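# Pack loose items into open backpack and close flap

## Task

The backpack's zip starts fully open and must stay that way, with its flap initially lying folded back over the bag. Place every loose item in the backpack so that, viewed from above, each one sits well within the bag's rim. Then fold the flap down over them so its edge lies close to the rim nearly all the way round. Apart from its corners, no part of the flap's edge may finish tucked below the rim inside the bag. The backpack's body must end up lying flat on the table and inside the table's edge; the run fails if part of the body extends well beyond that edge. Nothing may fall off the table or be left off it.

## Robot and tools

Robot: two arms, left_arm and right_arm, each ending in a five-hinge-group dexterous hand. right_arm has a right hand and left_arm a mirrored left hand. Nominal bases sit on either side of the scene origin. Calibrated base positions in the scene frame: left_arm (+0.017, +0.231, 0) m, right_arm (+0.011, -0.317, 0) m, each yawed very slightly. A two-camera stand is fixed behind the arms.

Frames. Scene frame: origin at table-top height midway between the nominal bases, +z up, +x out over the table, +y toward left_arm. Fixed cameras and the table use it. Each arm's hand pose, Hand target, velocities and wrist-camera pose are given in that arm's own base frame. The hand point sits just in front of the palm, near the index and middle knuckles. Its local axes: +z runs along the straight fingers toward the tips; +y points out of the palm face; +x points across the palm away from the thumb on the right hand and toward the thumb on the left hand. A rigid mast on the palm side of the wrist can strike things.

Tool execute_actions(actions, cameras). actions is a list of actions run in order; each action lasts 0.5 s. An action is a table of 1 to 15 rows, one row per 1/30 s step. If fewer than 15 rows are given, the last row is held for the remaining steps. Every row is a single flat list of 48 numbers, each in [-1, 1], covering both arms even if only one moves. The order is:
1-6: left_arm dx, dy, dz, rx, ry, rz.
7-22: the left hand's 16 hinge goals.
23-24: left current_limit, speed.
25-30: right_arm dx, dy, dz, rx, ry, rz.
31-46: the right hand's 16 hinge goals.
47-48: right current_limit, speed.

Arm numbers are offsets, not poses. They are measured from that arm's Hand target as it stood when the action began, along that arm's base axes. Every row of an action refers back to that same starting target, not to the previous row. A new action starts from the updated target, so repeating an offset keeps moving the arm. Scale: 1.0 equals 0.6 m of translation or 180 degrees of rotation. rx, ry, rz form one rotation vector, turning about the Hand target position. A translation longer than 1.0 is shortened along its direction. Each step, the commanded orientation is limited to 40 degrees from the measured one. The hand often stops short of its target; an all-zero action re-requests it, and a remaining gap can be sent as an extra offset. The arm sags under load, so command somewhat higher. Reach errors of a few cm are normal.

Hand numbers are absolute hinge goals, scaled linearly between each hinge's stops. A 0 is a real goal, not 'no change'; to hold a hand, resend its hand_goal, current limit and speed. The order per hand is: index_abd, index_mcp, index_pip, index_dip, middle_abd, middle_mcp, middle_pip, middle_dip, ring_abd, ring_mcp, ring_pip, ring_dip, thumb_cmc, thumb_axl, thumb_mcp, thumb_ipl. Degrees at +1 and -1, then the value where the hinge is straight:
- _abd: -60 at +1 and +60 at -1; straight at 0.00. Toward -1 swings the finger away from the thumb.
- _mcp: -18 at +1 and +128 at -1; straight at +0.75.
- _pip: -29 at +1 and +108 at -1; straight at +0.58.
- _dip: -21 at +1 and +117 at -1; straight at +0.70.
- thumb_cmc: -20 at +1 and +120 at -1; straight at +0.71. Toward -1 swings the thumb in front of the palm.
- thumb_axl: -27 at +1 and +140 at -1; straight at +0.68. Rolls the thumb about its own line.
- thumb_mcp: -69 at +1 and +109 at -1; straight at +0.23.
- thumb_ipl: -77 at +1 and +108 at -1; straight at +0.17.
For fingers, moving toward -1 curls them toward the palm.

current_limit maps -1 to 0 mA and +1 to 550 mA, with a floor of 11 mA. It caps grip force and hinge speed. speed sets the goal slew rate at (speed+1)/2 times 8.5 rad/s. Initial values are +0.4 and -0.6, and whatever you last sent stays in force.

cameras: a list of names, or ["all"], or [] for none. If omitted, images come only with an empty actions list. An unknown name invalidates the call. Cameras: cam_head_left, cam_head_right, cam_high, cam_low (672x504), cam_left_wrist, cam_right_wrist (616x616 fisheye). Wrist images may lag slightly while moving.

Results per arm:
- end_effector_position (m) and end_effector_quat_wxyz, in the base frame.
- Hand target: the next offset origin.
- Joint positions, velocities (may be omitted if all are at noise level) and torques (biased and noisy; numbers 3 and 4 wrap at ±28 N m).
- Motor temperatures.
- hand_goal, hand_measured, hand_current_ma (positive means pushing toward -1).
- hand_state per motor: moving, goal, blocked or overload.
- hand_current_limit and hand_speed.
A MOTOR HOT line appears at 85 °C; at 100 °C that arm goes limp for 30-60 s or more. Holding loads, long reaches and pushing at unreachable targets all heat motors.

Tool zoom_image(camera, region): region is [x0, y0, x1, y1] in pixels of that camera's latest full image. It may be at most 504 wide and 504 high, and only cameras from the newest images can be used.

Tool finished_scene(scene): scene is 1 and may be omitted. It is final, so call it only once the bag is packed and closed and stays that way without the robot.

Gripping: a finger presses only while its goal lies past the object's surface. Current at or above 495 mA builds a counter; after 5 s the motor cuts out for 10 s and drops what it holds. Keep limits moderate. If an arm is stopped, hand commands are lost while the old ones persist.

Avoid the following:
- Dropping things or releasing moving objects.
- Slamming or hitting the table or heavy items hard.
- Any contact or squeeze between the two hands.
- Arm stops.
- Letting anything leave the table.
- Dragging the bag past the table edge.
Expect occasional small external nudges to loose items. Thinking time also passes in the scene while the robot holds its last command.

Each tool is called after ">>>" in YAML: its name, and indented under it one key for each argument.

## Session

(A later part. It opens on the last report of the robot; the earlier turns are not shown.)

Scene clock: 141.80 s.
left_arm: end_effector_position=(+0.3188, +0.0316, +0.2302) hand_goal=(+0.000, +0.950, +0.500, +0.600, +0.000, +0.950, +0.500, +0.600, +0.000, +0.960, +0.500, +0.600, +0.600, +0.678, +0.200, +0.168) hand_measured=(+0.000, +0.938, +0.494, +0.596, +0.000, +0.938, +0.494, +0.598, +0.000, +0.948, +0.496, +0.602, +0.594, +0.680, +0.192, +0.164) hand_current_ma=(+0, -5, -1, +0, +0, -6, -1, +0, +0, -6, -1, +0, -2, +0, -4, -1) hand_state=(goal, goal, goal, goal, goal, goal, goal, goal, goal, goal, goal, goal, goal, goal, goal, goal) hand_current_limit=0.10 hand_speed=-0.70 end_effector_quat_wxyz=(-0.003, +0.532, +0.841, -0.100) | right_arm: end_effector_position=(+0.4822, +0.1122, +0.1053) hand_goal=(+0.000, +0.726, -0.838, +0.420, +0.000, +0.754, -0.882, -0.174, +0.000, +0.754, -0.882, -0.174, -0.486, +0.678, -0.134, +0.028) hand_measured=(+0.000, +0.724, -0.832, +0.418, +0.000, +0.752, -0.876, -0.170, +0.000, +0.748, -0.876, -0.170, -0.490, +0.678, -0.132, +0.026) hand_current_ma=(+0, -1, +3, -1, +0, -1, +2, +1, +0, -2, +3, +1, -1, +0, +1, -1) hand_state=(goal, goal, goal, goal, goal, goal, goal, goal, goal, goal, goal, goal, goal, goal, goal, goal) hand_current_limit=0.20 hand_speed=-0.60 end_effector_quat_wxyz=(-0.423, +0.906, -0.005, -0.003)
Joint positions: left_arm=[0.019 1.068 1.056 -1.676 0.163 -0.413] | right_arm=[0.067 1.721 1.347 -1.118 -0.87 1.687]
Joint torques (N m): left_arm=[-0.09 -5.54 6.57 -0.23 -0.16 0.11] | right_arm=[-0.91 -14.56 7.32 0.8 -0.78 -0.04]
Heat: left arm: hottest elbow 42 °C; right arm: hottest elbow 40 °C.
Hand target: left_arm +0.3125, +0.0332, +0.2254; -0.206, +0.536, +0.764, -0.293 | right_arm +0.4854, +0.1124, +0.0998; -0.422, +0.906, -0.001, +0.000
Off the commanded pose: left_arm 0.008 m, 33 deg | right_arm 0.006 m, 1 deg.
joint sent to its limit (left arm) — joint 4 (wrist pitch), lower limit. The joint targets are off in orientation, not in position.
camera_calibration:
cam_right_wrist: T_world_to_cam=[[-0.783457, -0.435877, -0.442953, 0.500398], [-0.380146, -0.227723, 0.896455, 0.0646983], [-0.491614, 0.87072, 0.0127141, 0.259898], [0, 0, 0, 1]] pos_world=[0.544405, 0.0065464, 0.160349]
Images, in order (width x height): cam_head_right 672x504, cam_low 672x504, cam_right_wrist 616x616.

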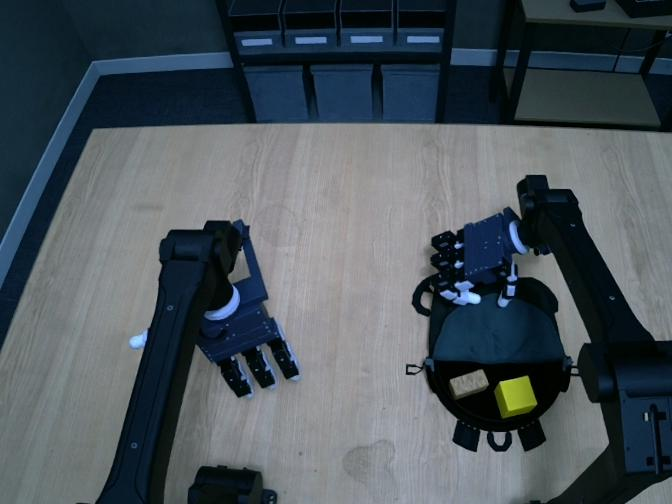

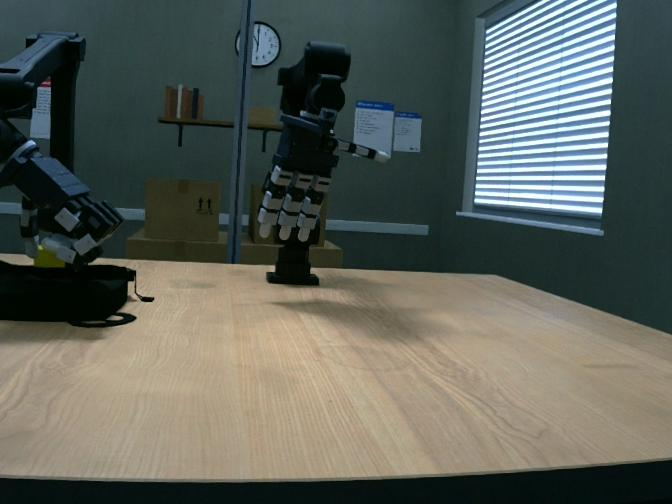

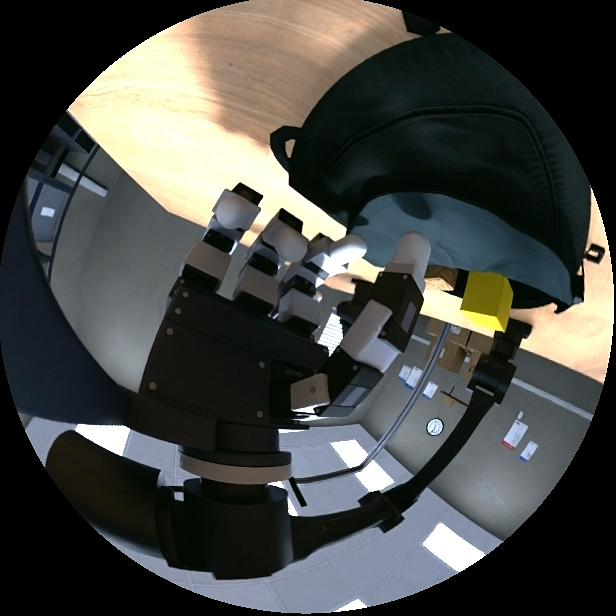

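>>> execute_actions:
  actions:
    - [[0,0,0,0,0,0,0,0.95,0.5,0.6,0,0.95,0.5,0.6,0,0.96,0.5,0.6,0.6,0.678,0.2,0.168,0.1,-0.7,-0.0137,0.0113,0,0,0,0,0,0.726,-0.839,0.42,0,0.973,-0.942,-0.32,0,0.973,-0.942,-0.32,-0.486,0.678,-0.135,0.027,0.2,-0.6]]
    - [[0,0,0,0,0,0,0,0.95,0.5,0.6,0,0.95,0.5,0.6,0,0.96,0.5,0.6,0.6,0.678,0.2,0.168,0.1,-0.7,0,0,-0.042,0,0,0,0,0.726,-0.839,0.42,0,0.973,-0.942,-0.32,0,0.973,-0.942,-0.32,-0.486,0.678,-0.135,0.027,0.2,-0.6]]
  cameras: ["cam_right_wrist","cam_low","cam_head_right"]

>>> zoom_image:
  camera: "cam_right_wrist"
  region: [300, 150, 500, 350]

>>> zoom_image:
  camera: "cam_low"
  region: [0, 180, 130, 310]

>>> zoom_image:
  camera: "cam_head_right"
  region: [420, 200, 580, 360]

Scene clock: 144.50 s.
left_arm: end_effector_position=(+0.3188, +0.0316, +0.2302) hand_goal=(+0.000, +0.950, +0.500, +0.600, +0.000, +0.950, +0.500, +0.600, +0.000, +0.960, +0.500, +0.600, +0.600, +0.678, +0.200, +0.168) hand_measured=(+0.000, +0.938, +0.494, +0.596, +0.000, +0.938, +0.494, +0.598, +0.000, +0.948, +0.496, +0.602, +0.594, +0.680, +0.192, +0.164) hand_current_ma=(+0, -5, -1, +0, +0, -6, -1, +0, +0, -6, -1, +0, -2, +0, -4, -1) hand_state=(goal, goal, goal, goal, goal, goal, goal, goal, goal, goal, goal, goal, goal, goal, goal, goal) hand_current_limit=0.10 hand_speed=-0.70 end_effector_quat_wxyz=(-0.003, +0.532, +0.841, -0.100) | right_arm: end_effector_position=(+0.4792, +0.1121, +0.0842) hand_goal=(+0.000, +0.726, -0.838, +0.420, +0.000, +0.974, -0.942, -0.320, +0.000, +0.974, -0.942, -0.320, -0.486, +0.678, -0.134, +0.028) hand_measured=(+0.000, +0.724, -0.836, +0.418, +0.000, +0.960, -0.936, -0.316, +0.000, +0.960, -0.936, -0.316, -0.488, +0.678, -0.132, +0.026) hand_current_ma=(+0, -1, +1, -1, +0, -13, +2, +1, +0, -11, +3, +1, -1, +0, +0, -1) hand_state=(goal, goal, goal, goal, goal, goal, goal, goal, goal, goal, goal, goal, goal, goal, goal, goal) hand_current_limit=0.20 hand_speed=-0.60 end_effector_quat_wxyz=(-0.424, +0.906, -0.003, +0.008)
Joint positions: left_arm=[0.019 1.068 1.056 -1.676 0.163 -0.413] | right_arm=[0.067 1.721 1.288 -1.033 -0.87 1.693]
Joint torques (N m): left_arm=[-0.09 -5.6 6.57 -0.23 -0.16 0.11] | right_arm=[0.21 -14.1 6.78 0.84 -0.74 0.14]
Heat: left arm: hottest elbow 42 °C; right arm: hottest elbow 40 °C.
Hand target: left_arm +0.3125, +0.0332, +0.2254; -0.206, +0.536, +0.764, -0.293 | right_arm +0.4773, +0.1192, +0.0746; -0.422, +0.906, -0.001, +0.000
Off the commanded pose: left_arm 0.008 m, 33 deg | right_arm 0.012 m, 1 deg.
joint sent to its limit (left arm) — joint 4 (wrist pitch), lower limit. The joint targets are off in orientation, not in position.
camera_calibration:
cam_right_wrist: T_world_to_cam=[[-0.775696, -0.4321, -0.459984, 0.485953], [-0.399631, -0.227809, 0.887918, 0.092497], [-0.488458, 0.872578, 0.00403024, 0.25775], [0, 0, 0, 1]] pos_world=[0.539816, 0.00614506, 0.140362]
Images, in order (width x height): cam_head_right 672x504, cam_low 672x504, cam_right_wrist 616x616.

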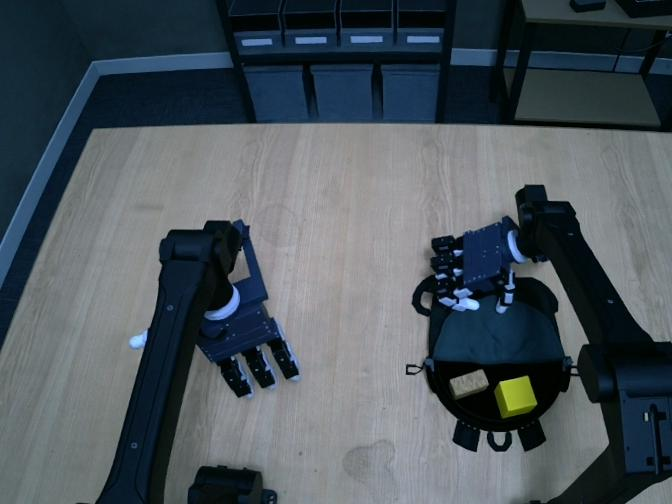

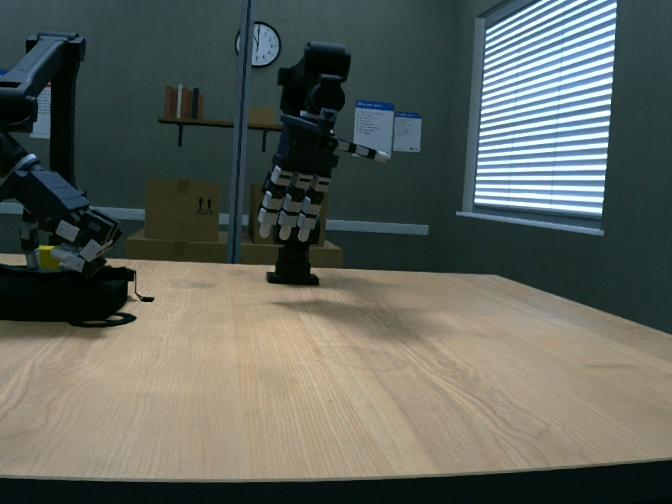

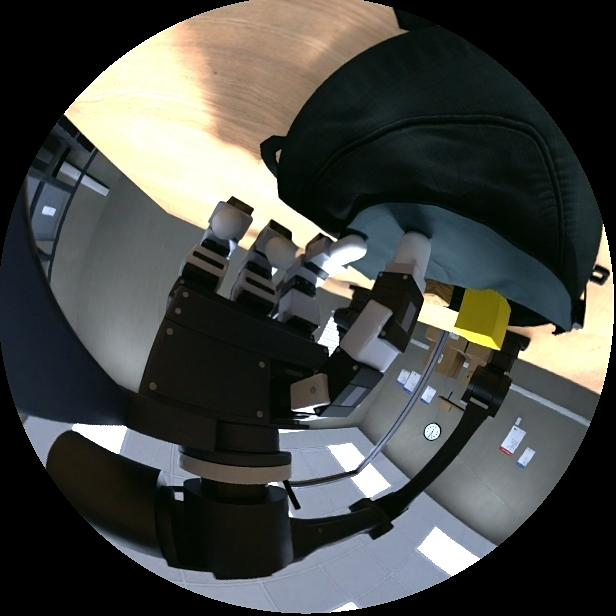

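Scaled by 2.520 from the camera's 616x616 image, which has a finer 880x880 frame.

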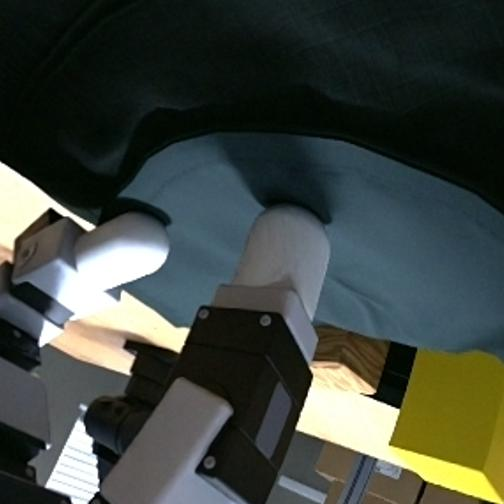

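Scaled by 3.877 from the camera's 672x504 image, which has a finer 960x720 frame.

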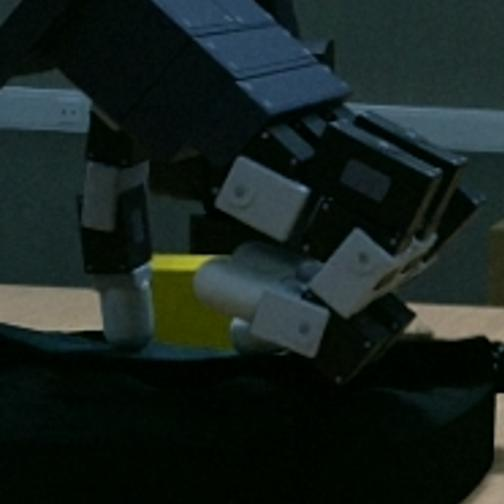

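Scaled by 3.150 from the camera's 672x504 image, which has a finer 960x720 frame.

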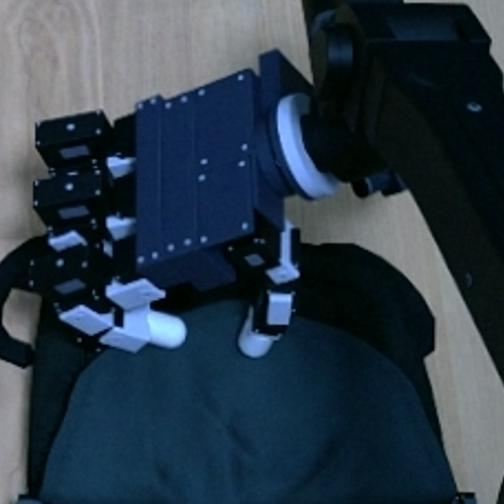

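>>> execute_actions:
  actions:
    - [[0,0,0,0,0,0,0,0.95,0.5,0.6,0,0.95,0.5,0.6,0,0.96,0.5,0.6,0.6,0.678,0.2,0.168,0.1,-0.7,-0.007,0.01,-0.01,0,0,0,0,0.726,-0.839,0.42,0,0.973,-0.942,-0.32,0,0.973,-0.942,-0.32,-0.486,0.678,-0.135,0.027,0.2,-0.6]]
  cameras: ["cam_right_wrist","cam_low"]

>>> zoom_image:
  camera: "cam_right_wrist"
  region: [300, 150, 500, 350]

>>> zoom_image:
  camera: "cam_low"
  region: [0, 180, 130, 310]

Scene clock: 145.60 s.
left_arm: end_effector_position=(+0.3188, +0.0316, +0.2302) hand_goal=(+0.000, +0.950, +0.500, +0.600, +0.000, +0.950, +0.500, +0.600, +0.000, +0.960, +0.500, +0.600, +0.600, +0.678, +0.200, +0.168) hand_measured=(+0.000, +0.938, +0.494, +0.596, +0.000, +0.938, +0.494, +0.598, +0.000, +0.948, +0.496, +0.602, +0.594, +0.680, +0.192, +0.164) hand_current_ma=(+0, -5, -1, +0, +0, -6, -1, +0, +0, -6, -1, +0, -2, +0, -4, -1) hand_state=(goal, goal, goal, goal, goal, goal, goal, goal, goal, goal, goal, goal, goal, goal, goal, goal) hand_current_limit=0.10 hand_speed=-0.70 end_effector_quat_wxyz=(-0.003, +0.532, +0.841, -0.100) | right_arm: end_effector_position=(+0.4767, +0.1173, +0.0773) hand_goal=(+0.000, +0.726, -0.838, +0.420, +0.000, +0.974, -0.942, -0.320, +0.000, +0.974, -0.942, -0.320, -0.486, +0.678, -0.134, +0.028) hand_measured=(+0.000, +0.720, -0.840, +0.418, +0.000, +0.960, -0.936, -0.316, +0.000, +0.960, -0.936, -0.316, -0.488, +0.678, -0.132, +0.028) hand_current_ma=(+0, -3, +0, -1, +0, -13, +2, +1, +0, -11, +3, +1, -1, +0, +1, +0) hand_state=(goal, goal, goal, goal, goal, goal, goal, goal, goal, goal, goal, goal, goal, goal, goal, goal) hand_current_limit=0.20 hand_speed=-0.60 end_effector_quat_wxyz=(-0.424, +0.906, -0.003, +0.008)
Joint positions: left_arm=[0.019 1.068 1.056 -1.676 0.163 -0.413] | right_arm=[0.078 1.721 1.267 -0.998 -0.87 1.71]
Joint torques (N m): left_arm=[-0.15 -5.48 6.57 -0.23 -0.16 0.11] | right_arm=[0.26 -14.15 6.52 0.92 -0.68 0.16]
Heat: left arm: hottest elbow 42 °C; right arm: hottest elbow 39 °C.
Hand target: left_arm +0.3125, +0.0332, +0.2254; -0.206, +0.536, +0.764, -0.293 | right_arm +0.4730, +0.1252, +0.0686; -0.422, +0.906, -0.001, +0.000
Off the commanded pose: left_arm 0.008 m, 33 deg | right_arm 0.012 m, 1 deg.
joint sent to its limit (left arm) — joint 4 (wrist pitch), lower limit. The joint targets are off in orientation, not in position.
camera_calibration:
cam_right_wrist: T_world_to_cam=[[-0.775653, -0.430887, -0.461194, 0.483046], [-0.400564, -0.228628, 0.887287, 0.0994287], [-0.487762, 0.872964, 0.00473848, 0.251586], [0, 0, 0, 1]] pos_world=[0.537217, 0.0112451, 0.133364]
Images, in order (width x height): cam_low 672x504, cam_right_wrist 616x616.

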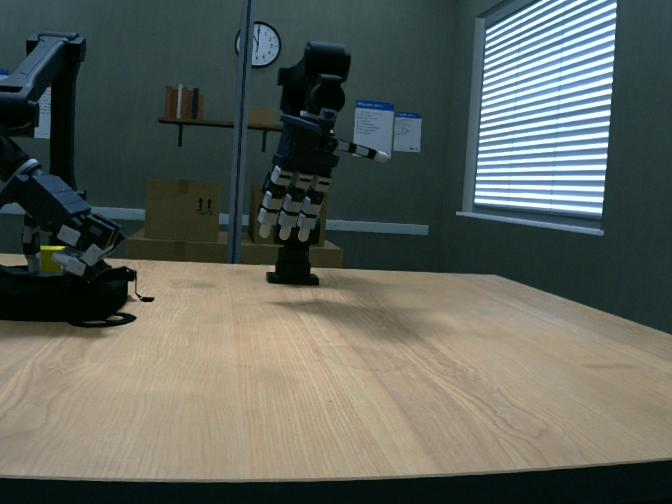

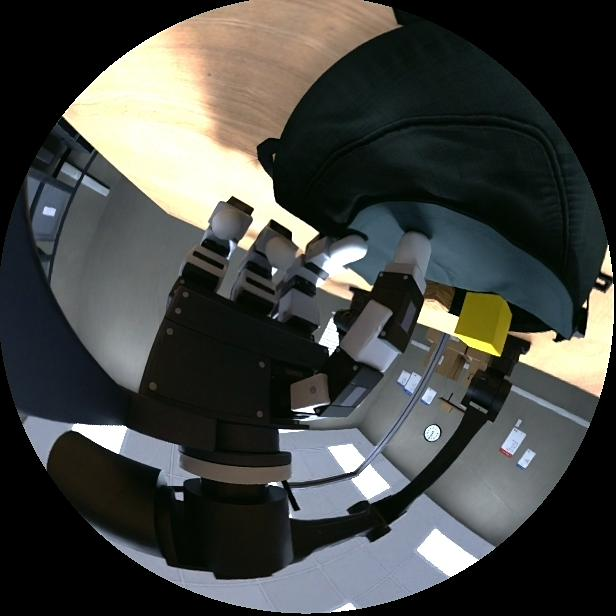

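Scaled by 2.520 from the camera's 616x616 image, which has a finer 880x880 frame.

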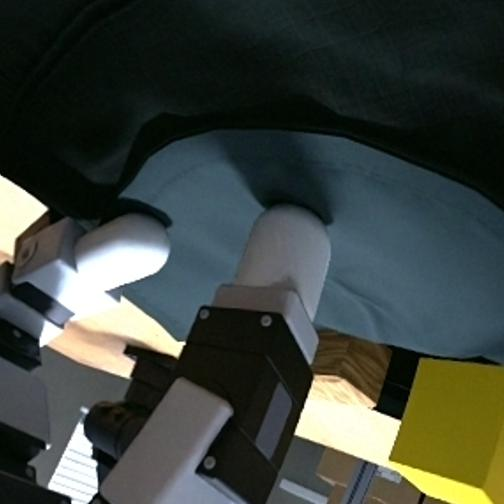

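Scaled by 3.877 from the camera's 672x504 image, which has a finer 960x720 frame.

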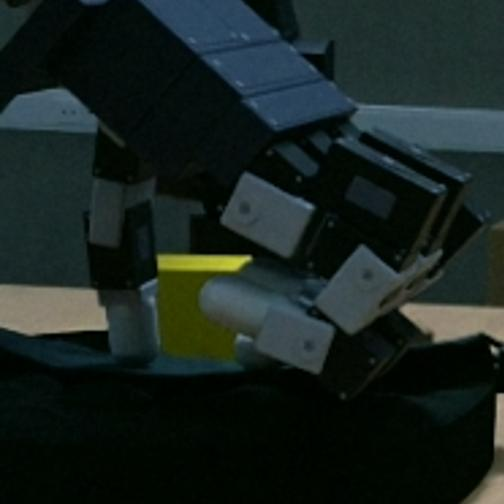

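>>> execute_actions:
  actions:
    - [[0,0,0,0,0,0,0,0.95,0.5,0.6,0,0.95,0.5,0.6,0,0.96,0.5,0.6,0.6,0.678,0.2,0.168,0.1,-0.7,-0.003,-0.005,-0.012,0,0,0,0,0.726,-0.839,0.42,0,0.973,-0.942,-0.32,0,0.973,-0.942,-0.32,-0.486,0.678,-0.135,0.027,0.2,-0.6]]
    - [[0,0,0,0,0,0,0,0.95,0.5,0.6,0,0.95,0.5,0.6,0,0.96,0.5,0.6,0.6,0.678,0.2,0.168,0.1,-0.7,0,0,-0.003,0,0,0,0,0.534,-0.927,0.696,0,0.973,-0.942,-0.32,0,0.973,-0.942,-0.32,-0.486,0.678,-0.28,0.06,0.2,-0.8]]
    - [[0,0,0,0,0,0,0,0.95,0.5,0.6,0,0.95,0.5,0.6,0,0.96,0.5,0.6,0.6,0.678,0.2,0.168,0.1,-0.7,0,0,0,0,0,0,0,0.44,-0.927,0.696,0,0.973,-0.942,-0.32,0,0.973,-0.942,-0.32,-0.486,0.678,-0.37,0.03,0.2,-0.8]]
  cameras: ["cam_right_wrist","cam_low","cam_head_right"]

>>> zoom_image:
  camera: "cam_right_wrist"
  region: [300, 150, 500, 350]

>>> zoom_image:
  camera: "cam_low"
  region: [0, 180, 130, 310]

>>> zoom_image:
  camera: "cam_head_right"
  region: [420, 200, 580, 360]

Scene clock: 147.97 s.
left_arm: end_effector_position=(+0.3188, +0.0316, +0.2302) hand_goal=(+0.000, +0.950, +0.500, +0.600, +0.000, +0.950, +0.500, +0.600, +0.000, +0.960, +0.500, +0.600, +0.600, +0.678, +0.200, +0.168) hand_measured=(+0.000, +0.938, +0.494, +0.596, +0.000, +0.938, +0.494, +0.598, +0.000, +0.948, +0.496, +0.602, +0.594, +0.680, +0.192, +0.164) hand_current_ma=(+0, -5, -1, +0, +0, -6, -1, +0, +0, -6, -1, +0, -2, +0, -4, -1) hand_state=(goal, goal, goal, goal, goal, goal, goal, goal, goal, goal, goal, goal, goal, goal, goal, goal) hand_current_limit=0.10 hand_speed=-0.70 end_effector_quat_wxyz=(-0.003, +0.532, +0.841, -0.100) | right_arm: end_effector_position=(+0.4773, +0.1190, +0.0734) hand_goal=(+0.000, +0.440, -0.926, +0.696, +0.000, +0.974, -0.942, -0.320, +0.000, +0.974, -0.942, -0.320, -0.486, +0.678, -0.370, +0.030) hand_measured=(-0.004, +0.538, -0.912, +0.696, +0.000, +0.960, -0.936, -0.316, +0.000, +0.960, -0.936, -0.316, -0.482, +0.680, -0.282, +0.052) hand_current_ma=(-1, +253, +10, +0, +0, -13, +2, +1, +0, -11, +3, +1, +1, +0, +293, +35) hand_state=(goal, blocked, goal, goal, goal, goal, goal, goal, goal, goal, goal, goal, goal, goal, blocked, blocked) hand_current_limit=0.20 hand_speed=-0.80 end_effector_quat_wxyz=(-0.425, +0.905, +0.001, +0.013)
Joint positions: left_arm=[0.019 1.068 1.056 -1.676 0.163 -0.413] | right_arm=[0.08 1.721 1.255 -0.974 -0.872 1.71]
Joint torques (N m): left_arm=[-0.15 -5.6 6.57 -0.23 -0.16 0.11] | right_arm=[-0.44 -13.74 6.15 0.77 -0.63 0.04]
Heat: left arm: hottest elbow 42 °C; right arm: hottest elbow 39 °C.
Hand target: left_arm +0.3125, +0.0332, +0.2254; -0.206, +0.536, +0.764, -0.293 | right_arm +0.4712, +0.1223, +0.0596; -0.422, +0.906, -0.001, +0.000
Off the commanded pose: left_arm 0.008 m, 33 deg | right_arm 0.015 m, 2 deg.
joint sent to its limit (left arm) — joint 4 (wrist pitch), lower limit. The joint targets are off in orientation, not in position.
camera_calibration:
cam_right_wrist: T_world_to_cam=[[-0.769002, -0.43162, -0.471529, 0.480137], [-0.410351, -0.23228, 0.881849, 0.109027], [-0.490151, 0.871636, 0.00150823, 0.252071], [0, 0, 0, 1]] pos_world=[0.537518, 0.0128474, 0.129873]
Images, in order (width x height): cam_head_right 672x504, cam_low 672x504, cam_right_wrist 616x616.

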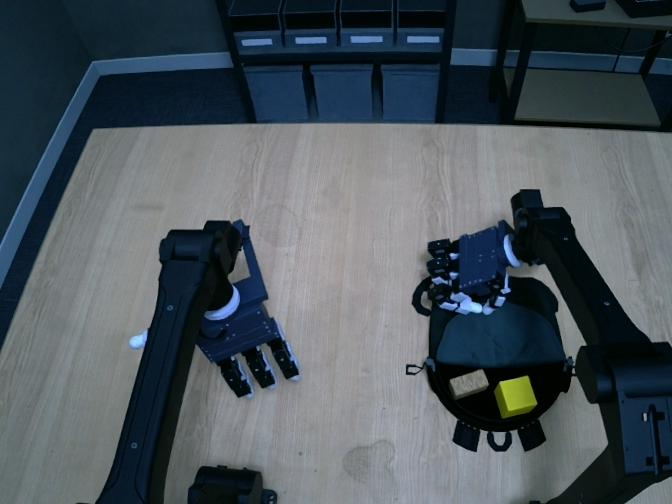

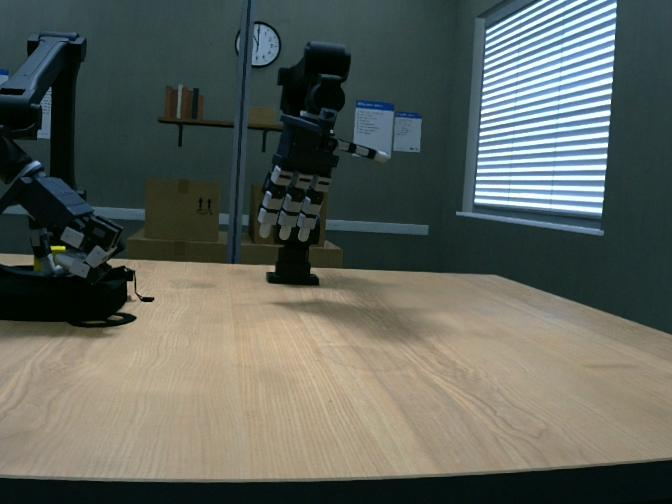

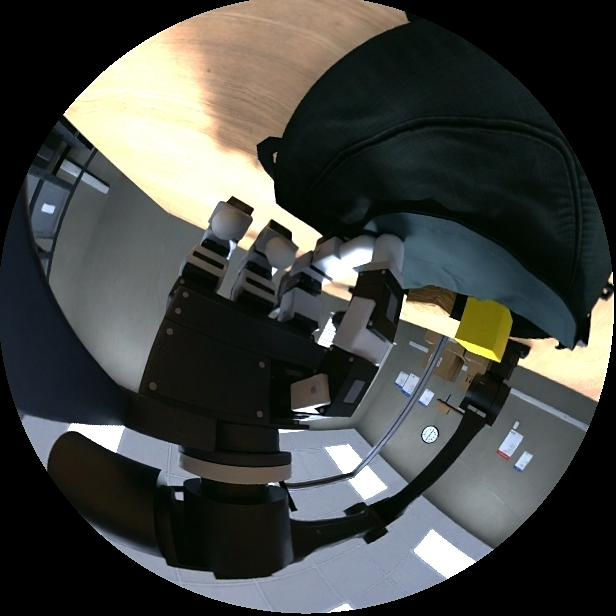

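Scaled by 2.520 from the camera's 616x616 image, which has a finer 880x880 frame.

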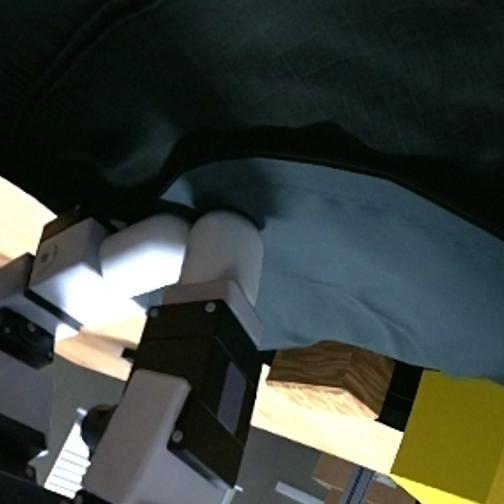

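Scaled by 3.877 from the camera's 672x504 image, which has a finer 960x720 frame.

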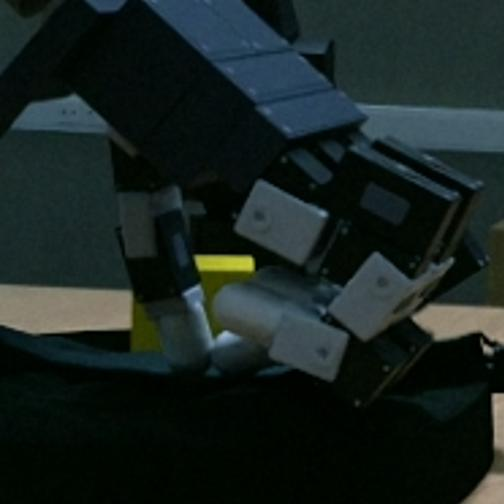

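Scaled by 3.150 from the camera's 672x504 image, which has a finer 960x720 frame.

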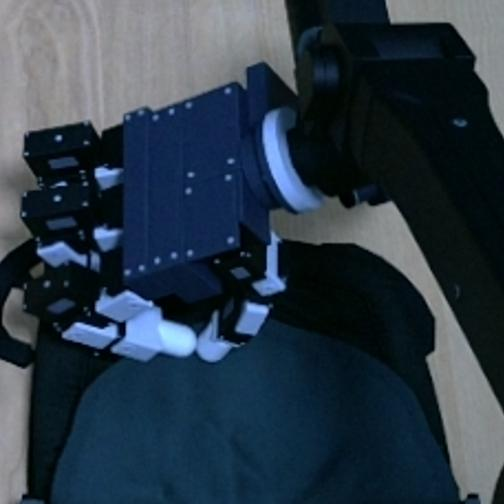

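>>> execute_actions:
  actions:
    - [[0,0,0,0,0,0,0,0.95,0.5,0.6,0,0.95,0.5,0.6,0,0.96,0.5,0.6,0.6,0.678,0.2,0.168,0.1,-0.7,-0.005,0,0.06,0,0,0,0,0.44,-0.927,0.696,0,0.973,-0.942,-0.32,0,0.973,-0.942,-0.32,-0.486,0.678,-0.37,0.03,0.2,-0.8]]
  cameras: ["cam_right_wrist"]

>>> zoom_image:
  camera: "cam_right_wrist"
  region: [300, 150, 500, 350]

Scene clock: 148.93 s.
left_arm: end_effector_position=(+0.3188, +0.0316, +0.2302) hand_goal=(+0.000, +0.950, +0.500, +0.600, +0.000, +0.950, +0.500, +0.600, +0.000, +0.960, +0.500, +0.600, +0.600, +0.678, +0.200, +0.168) hand_measured=(+0.000, +0.938, +0.494, +0.596, +0.000, +0.938, +0.494, +0.598, +0.000, +0.948, +0.496, +0.602, +0.594, +0.680, +0.192, +0.164) hand_current_ma=(+0, -5, -1, +0, +0, -6, -1, +0, +0, -6, -1, +0, -2, +0, -4, -1) hand_state=(goal, goal, goal, goal, goal, goal, goal, goal, goal, goal, goal, goal, goal, goal, goal, goal) hand_current_limit=0.10 hand_speed=-0.70 end_effector_quat_wxyz=(-0.003, +0.532, +0.841, -0.100) | right_arm: end_effector_position=(+0.4635, +0.1179, +0.0842) hand_goal=(+0.000, +0.440, -0.926, +0.696, +0.000, +0.974, -0.942, -0.320, +0.000, +0.974, -0.942, -0.320, -0.486, +0.678, -0.370, +0.030) hand_measured=(-0.004, +0.534, -0.912, +0.698, +0.000, +0.960, -0.936, -0.316, +0.000, +0.960, -0.936, -0.316, -0.484, +0.680, -0.282, +0.054) hand_current_ma=(-1, +239, +11, +1, +0, -13, +2, +1, +0, -11, +3, +1, +1, +0, +293, +40) hand_state=(goal, blocked, goal, goal, goal, goal, goal, goal, goal, goal, goal, goal, goal, goal, blocked, blocked) hand_current_limit=0.20 hand_speed=-0.80 end_effector_quat_wxyz=(-0.424, +0.906, -0.007, -0.004)
Joint positions: left_arm=[0.019 1.068 1.056 -1.676 0.163 -0.413] | right_arm=[0.08 1.698 1.255 -1.034 -0.872 1.71]
Joint torques (N m): left_arm=[-0.15 -5.6 6.57 -0.23 -0.17 0.11] | right_arm=[-0.32 -15.56 9.01 -0.27 -0.63 0.08]
Heat: left arm: hottest elbow 42 °C; right arm: hottest elbow 39 °C.
Hand target: left_arm +0.3125, +0.0332, +0.2254; -0.206, +0.536, +0.764, -0.293 | right_arm +0.4682, +0.1223, +0.0955; -0.422, +0.906, -0.001, +0.000
Off the commanded pose: left_arm 0.008 m, 33 deg | right_arm 0.013 m, 1 deg.
joint sent to its limit (left arm) — joint 4 (wrist pitch), lower limit. The joint targets are off in orientation, not in position.
camera_calibration:
cam_right_wrist: T_world_to_cam=[[-0.786007, -0.433071, -0.441184, 0.479596], [-0.377147, -0.229556, 0.897254, 0.076516], [-0.489851, 0.871638, 0.0171014, 0.244732], [0, 0, 0, 1]] pos_world=[0.525706, 0.0119464, 0.138751]
Images, in order (width x height): cam_right_wrist 616x616.

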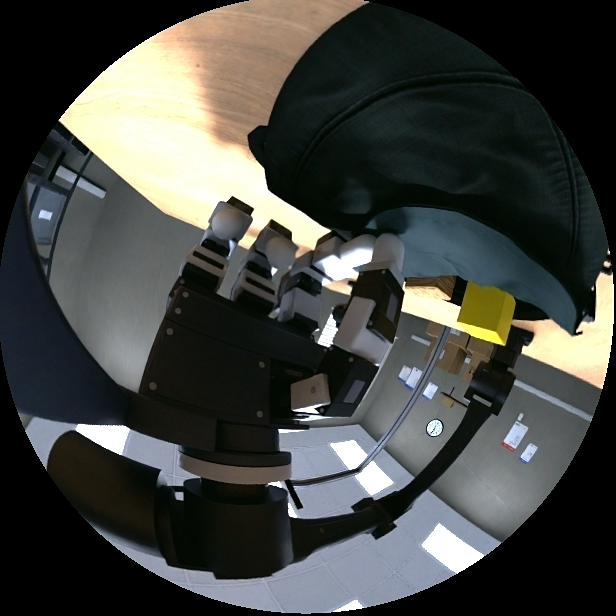

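Scaled by 2.520 from the camera's 616x616 image, which has a finer 880x880 frame.

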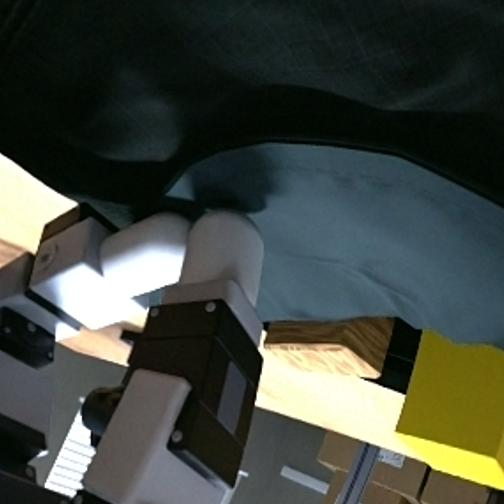

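>>> execute_actions:
  actions:
    - [[0,0,0,0,0,0,0,0.95,0.5,0.6,0,0.95,0.5,0.6,0,0.96,0.5,0.6,0.6,0.678,0.2,0.168,0.1,-0.7,0,0,0.03,0,0,0,0,0.44,-0.927,0.696,0,0.973,-0.942,-0.32,0,0.973,-0.942,-0.32,-0.486,0.678,-0.37,0.03,0.2,-0.8]]
  cameras: ["cam_right_wrist","cam_low"]

>>> zoom_image:
  camera: "cam_right_wrist"
  region: [300, 150, 500, 350]

>>> zoom_image:
  camera: "cam_low"
  region: [0, 180, 130, 310]

Scene clock: 150.10 s.
left_arm: end_effector_position=(+0.3188, +0.0316, +0.2302) hand_goal=(+0.000, +0.950, +0.500, +0.600, +0.000, +0.950, +0.500, +0.600, +0.000, +0.960, +0.500, +0.600, +0.600, +0.678, +0.200, +0.168) hand_measured=(+0.000, +0.938, +0.494, +0.596, +0.000, +0.938, +0.494, +0.598, +0.000, +0.948, +0.496, +0.602, +0.594, +0.680, +0.192, +0.164) hand_current_ma=(+0, -5, -1, +0, +0, -6, -1, +0, +0, -6, -1, +0, -2, +0, -4, -1) hand_state=(goal, goal, goal, goal, goal, goal, goal, goal, goal, goal, goal, goal, goal, goal, goal, goal) hand_current_limit=0.10 hand_speed=-0.70 end_effector_quat_wxyz=(-0.003, +0.532, +0.841, -0.100) | right_arm: end_effector_position=(+0.4575, +0.1174, +0.0966) hand_goal=(+0.000, +0.440, -0.926, +0.696, +0.000, +0.974, -0.942, -0.320, +0.000, +0.974, -0.942, -0.320, -0.486, +0.678, -0.370, +0.030) hand_measured=(-0.004, +0.532, -0.910, +0.698, +0.000, +0.960, -0.936, -0.316, +0.000, +0.960, -0.936, -0.316, -0.484, +0.680, -0.282, +0.054) hand_current_ma=(-1, +234, +13, +1, +0, -13, +2, +1, +0, -11, +3, +1, +1, +0, +293, +42) hand_state=(goal, blocked, goal, goal, goal, goal, goal, goal, goal, goal, goal, goal, goal, goal, blocked, blocked) hand_current_limit=0.20 hand_speed=-0.80 end_effector_quat_wxyz=(-0.423, +0.906, -0.010, -0.011)
Joint positions: left_arm=[0.019 1.068 1.056 -1.676 0.163 -0.413] | right_arm=[0.08 1.68 1.267 -1.08 -0.872 1.71]
Joint torques (N m): left_arm=[-0.09 -5.6 6.58 -0.21 -0.16 0.11] | right_arm=[-0.56 -15.44 10.11 -0.21 -0.63 0.08]
Heat: left arm: hottest elbow 42 °C; right arm: hottest elbow 39 °C.
Hand target: left_arm +0.3125, +0.0332, +0.2254; -0.206, +0.536, +0.764, -0.293 | right_arm +0.4683, +0.1223, +0.1136; -0.422, +0.906, -0.001, +0.000
Off the commanded pose: left_arm 0.008 m, 33 deg | right_arm 0.021 m, 2 deg.
joint sent to its limit (left arm) — joint 4 (wrist pitch), lower limit. The joint targets are off in orientation, not in position.
camera_calibration:
cam_right_wrist: T_world_to_cam=[[-0.793294, -0.43356, -0.427448, 0.482294], [-0.362109, -0.228418, 0.903716, 0.0554122], [-0.489451, 0.871695, 0.0242065, 0.241156], [0, 0, 0, 1]] pos_world=[0.5207, 0.0115459, 0.150241]
Images, in order (width x height): cam_low 672x504, cam_right_wrist 616x616.

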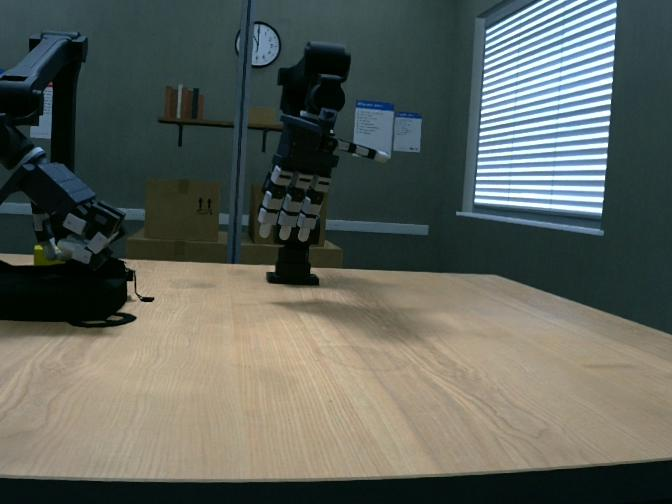

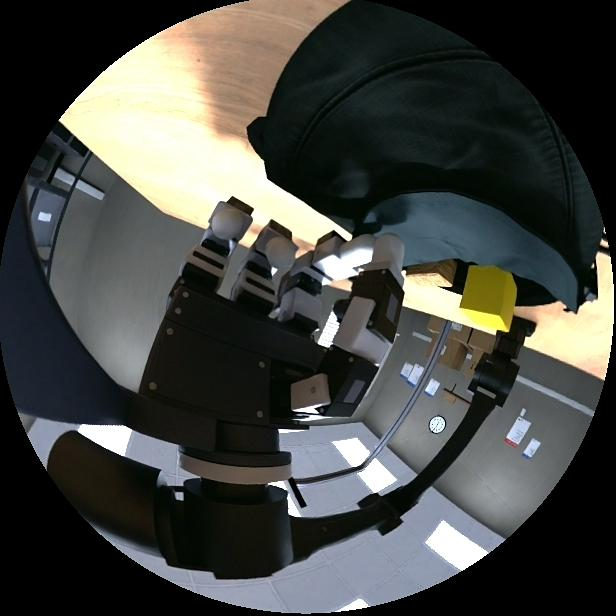

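Scaled by 2.520 from the camera's 616x616 image, which has a finer 880x880 frame.

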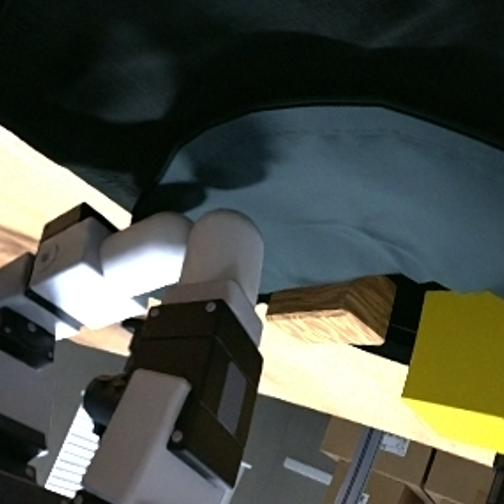

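Scaled by 3.877 from the camera's 672x504 image, which has a finer 960x720 frame.

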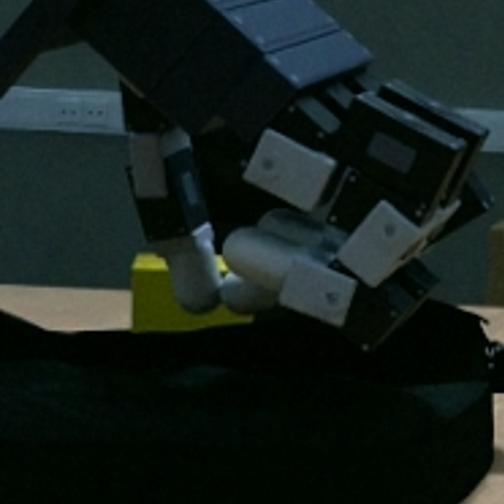

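>>> zoom_image:
  camera: "cam_low"
  region: [60, 230, 150, 330]

>>> execute_actions:
  actions: []
  cameras: ["cam_high","cam_head_left"]

Scaled by 5.040 from the camera's 672x504 image, which has a finer 960x720 frame.

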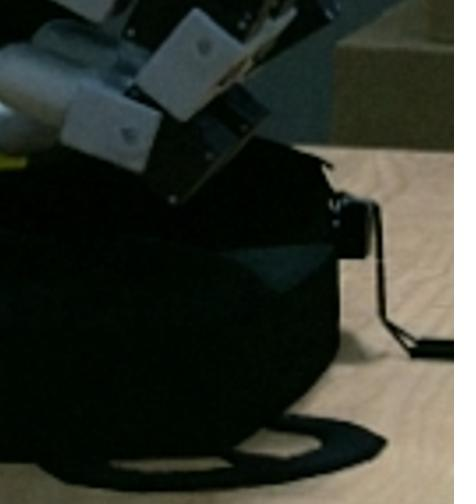

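Scene clock: 150.40 s.
left_arm: end_effector_position=(+0.3188, +0.0316, +0.2302) hand_goal=(+0.000, +0.950, +0.500, +0.600, +0.000, +0.950, +0.500, +0.600, +0.000, +0.960, +0.500, +0.600, +0.600, +0.678, +0.200, +0.168) hand_measured=(+0.000, +0.938, +0.494, +0.596, +0.000, +0.938, +0.494, +0.598, +0.000, +0.948, +0.496, +0.602, +0.594, +0.680, +0.192, +0.164) hand_current_ma=(+0, -5, -1, +0, +0, -6, -1, +0, +0, -6, -1, +0, -2, +0, -4, -1) hand_state=(goal, goal, goal, goal, goal, goal, goal, goal, goal, goal, goal, goal, goal, goal, goal, goal) hand_current_limit=0.10 hand_speed=-0.70 end_effector_quat_wxyz=(-0.003, +0.532, +0.841, -0.100) | right_arm: end_effector_position=(+0.4575, +0.1174, +0.0966) hand_goal=(+0.000, +0.440, -0.926, +0.696, +0.000, +0.974, -0.942, -0.320, +0.000, +0.974, -0.942, -0.320, -0.486, +0.678, -0.370, +0.030) hand_measured=(-0.004, +0.532, -0.910, +0.698, +0.000, +0.960, -0.936, -0.316, +0.000, +0.960, -0.936, -0.316, -0.484, +0.680, -0.282, +0.054) hand_current_ma=(-1, +234, +13, +1, +0, -13, +2, +1, +0, -11, +3, +1, +1, +0, +293, +42) hand_state=(goal, blocked, goal, goal, goal, goal, goal, goal, goal, goal, goal, goal, goal, goal, blocked, blocked) hand_current_limit=0.20 hand_speed=-0.80 end_effector_quat_wxyz=(-0.423, +0.906, -0.010, -0.011)
Joint positions: left_arm=[0.019 1.068 1.056 -1.676 0.163 -0.413] | right_arm=[0.08 1.68 1.267 -1.08 -0.872 1.71]
Joint velocities: within noise
Joint torques (N m): left_arm=[-0.09 -5.54 6.58 -0.23 -0.16 0.11] | right_arm=[-0.09 -15.5 10.15 -0.21 -0.62 0.07]
Motor temperatures (°C): left_arm=[26 32 42 32 25 27] | right_arm=[31 31 39 31 26 25]
Heat: left arm: hottest elbow 42 °C; right arm: hottest elbow 39 °C.
Hand target: left_arm +0.3125, +0.0332, +0.2254; -0.206, +0.536, +0.764, -0.293 | right_arm +0.4683, +0.1223, +0.1136; -0.422, +0.906, -0.001, +0.000
Off the commanded pose: left_arm 0.008 m, 33 deg | right_arm 0.021 m, 2 deg.
Images, in order (width x height): cam_head_left 672x504, cam_high 672x504.

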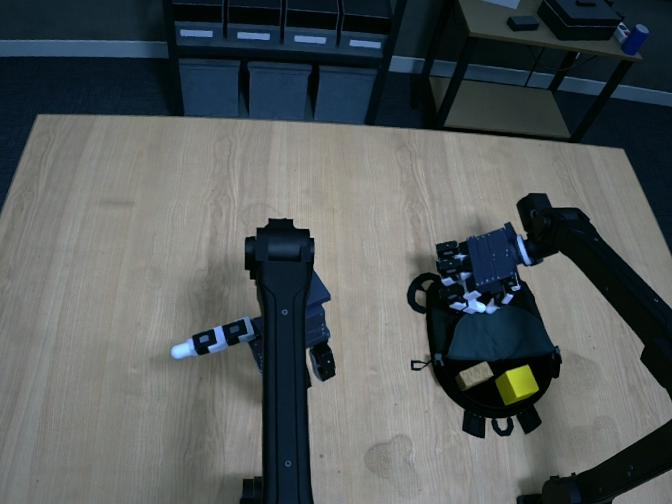

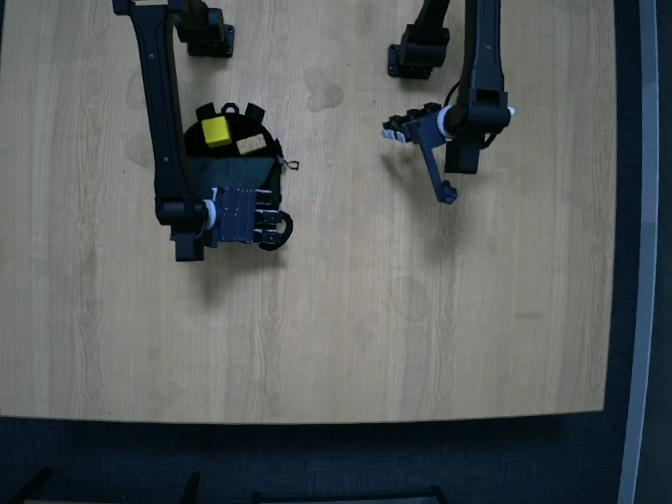

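>>> zoom_image:
  camera: "cam_head_left"
  region: [410, 230, 570, 390]

>>> zoom_image:
  camera: "cam_high"
  region: [160, 100, 310, 270]

Scaled by 3.150 from the camera's 672x504 image, which has a finer 960x720 frame.

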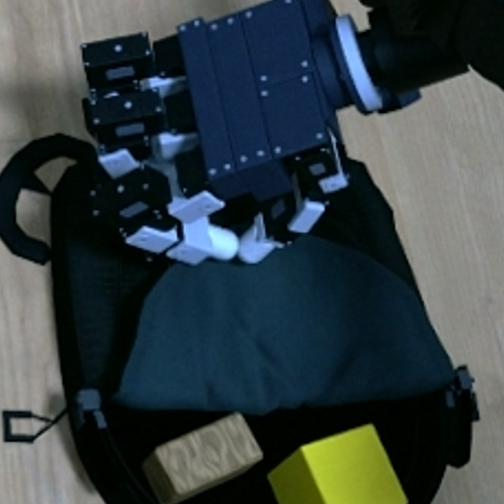

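Scaled by 2.965 from the camera's 672x504 image, which has a finer 960x720 frame.

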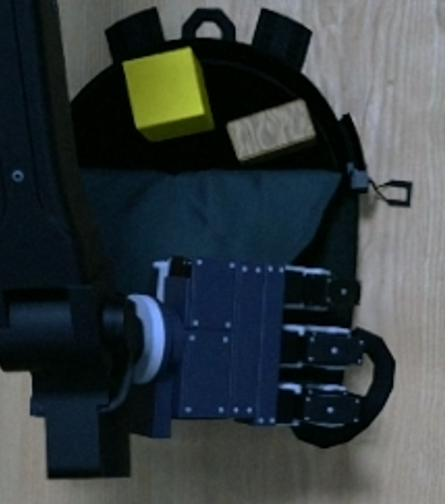

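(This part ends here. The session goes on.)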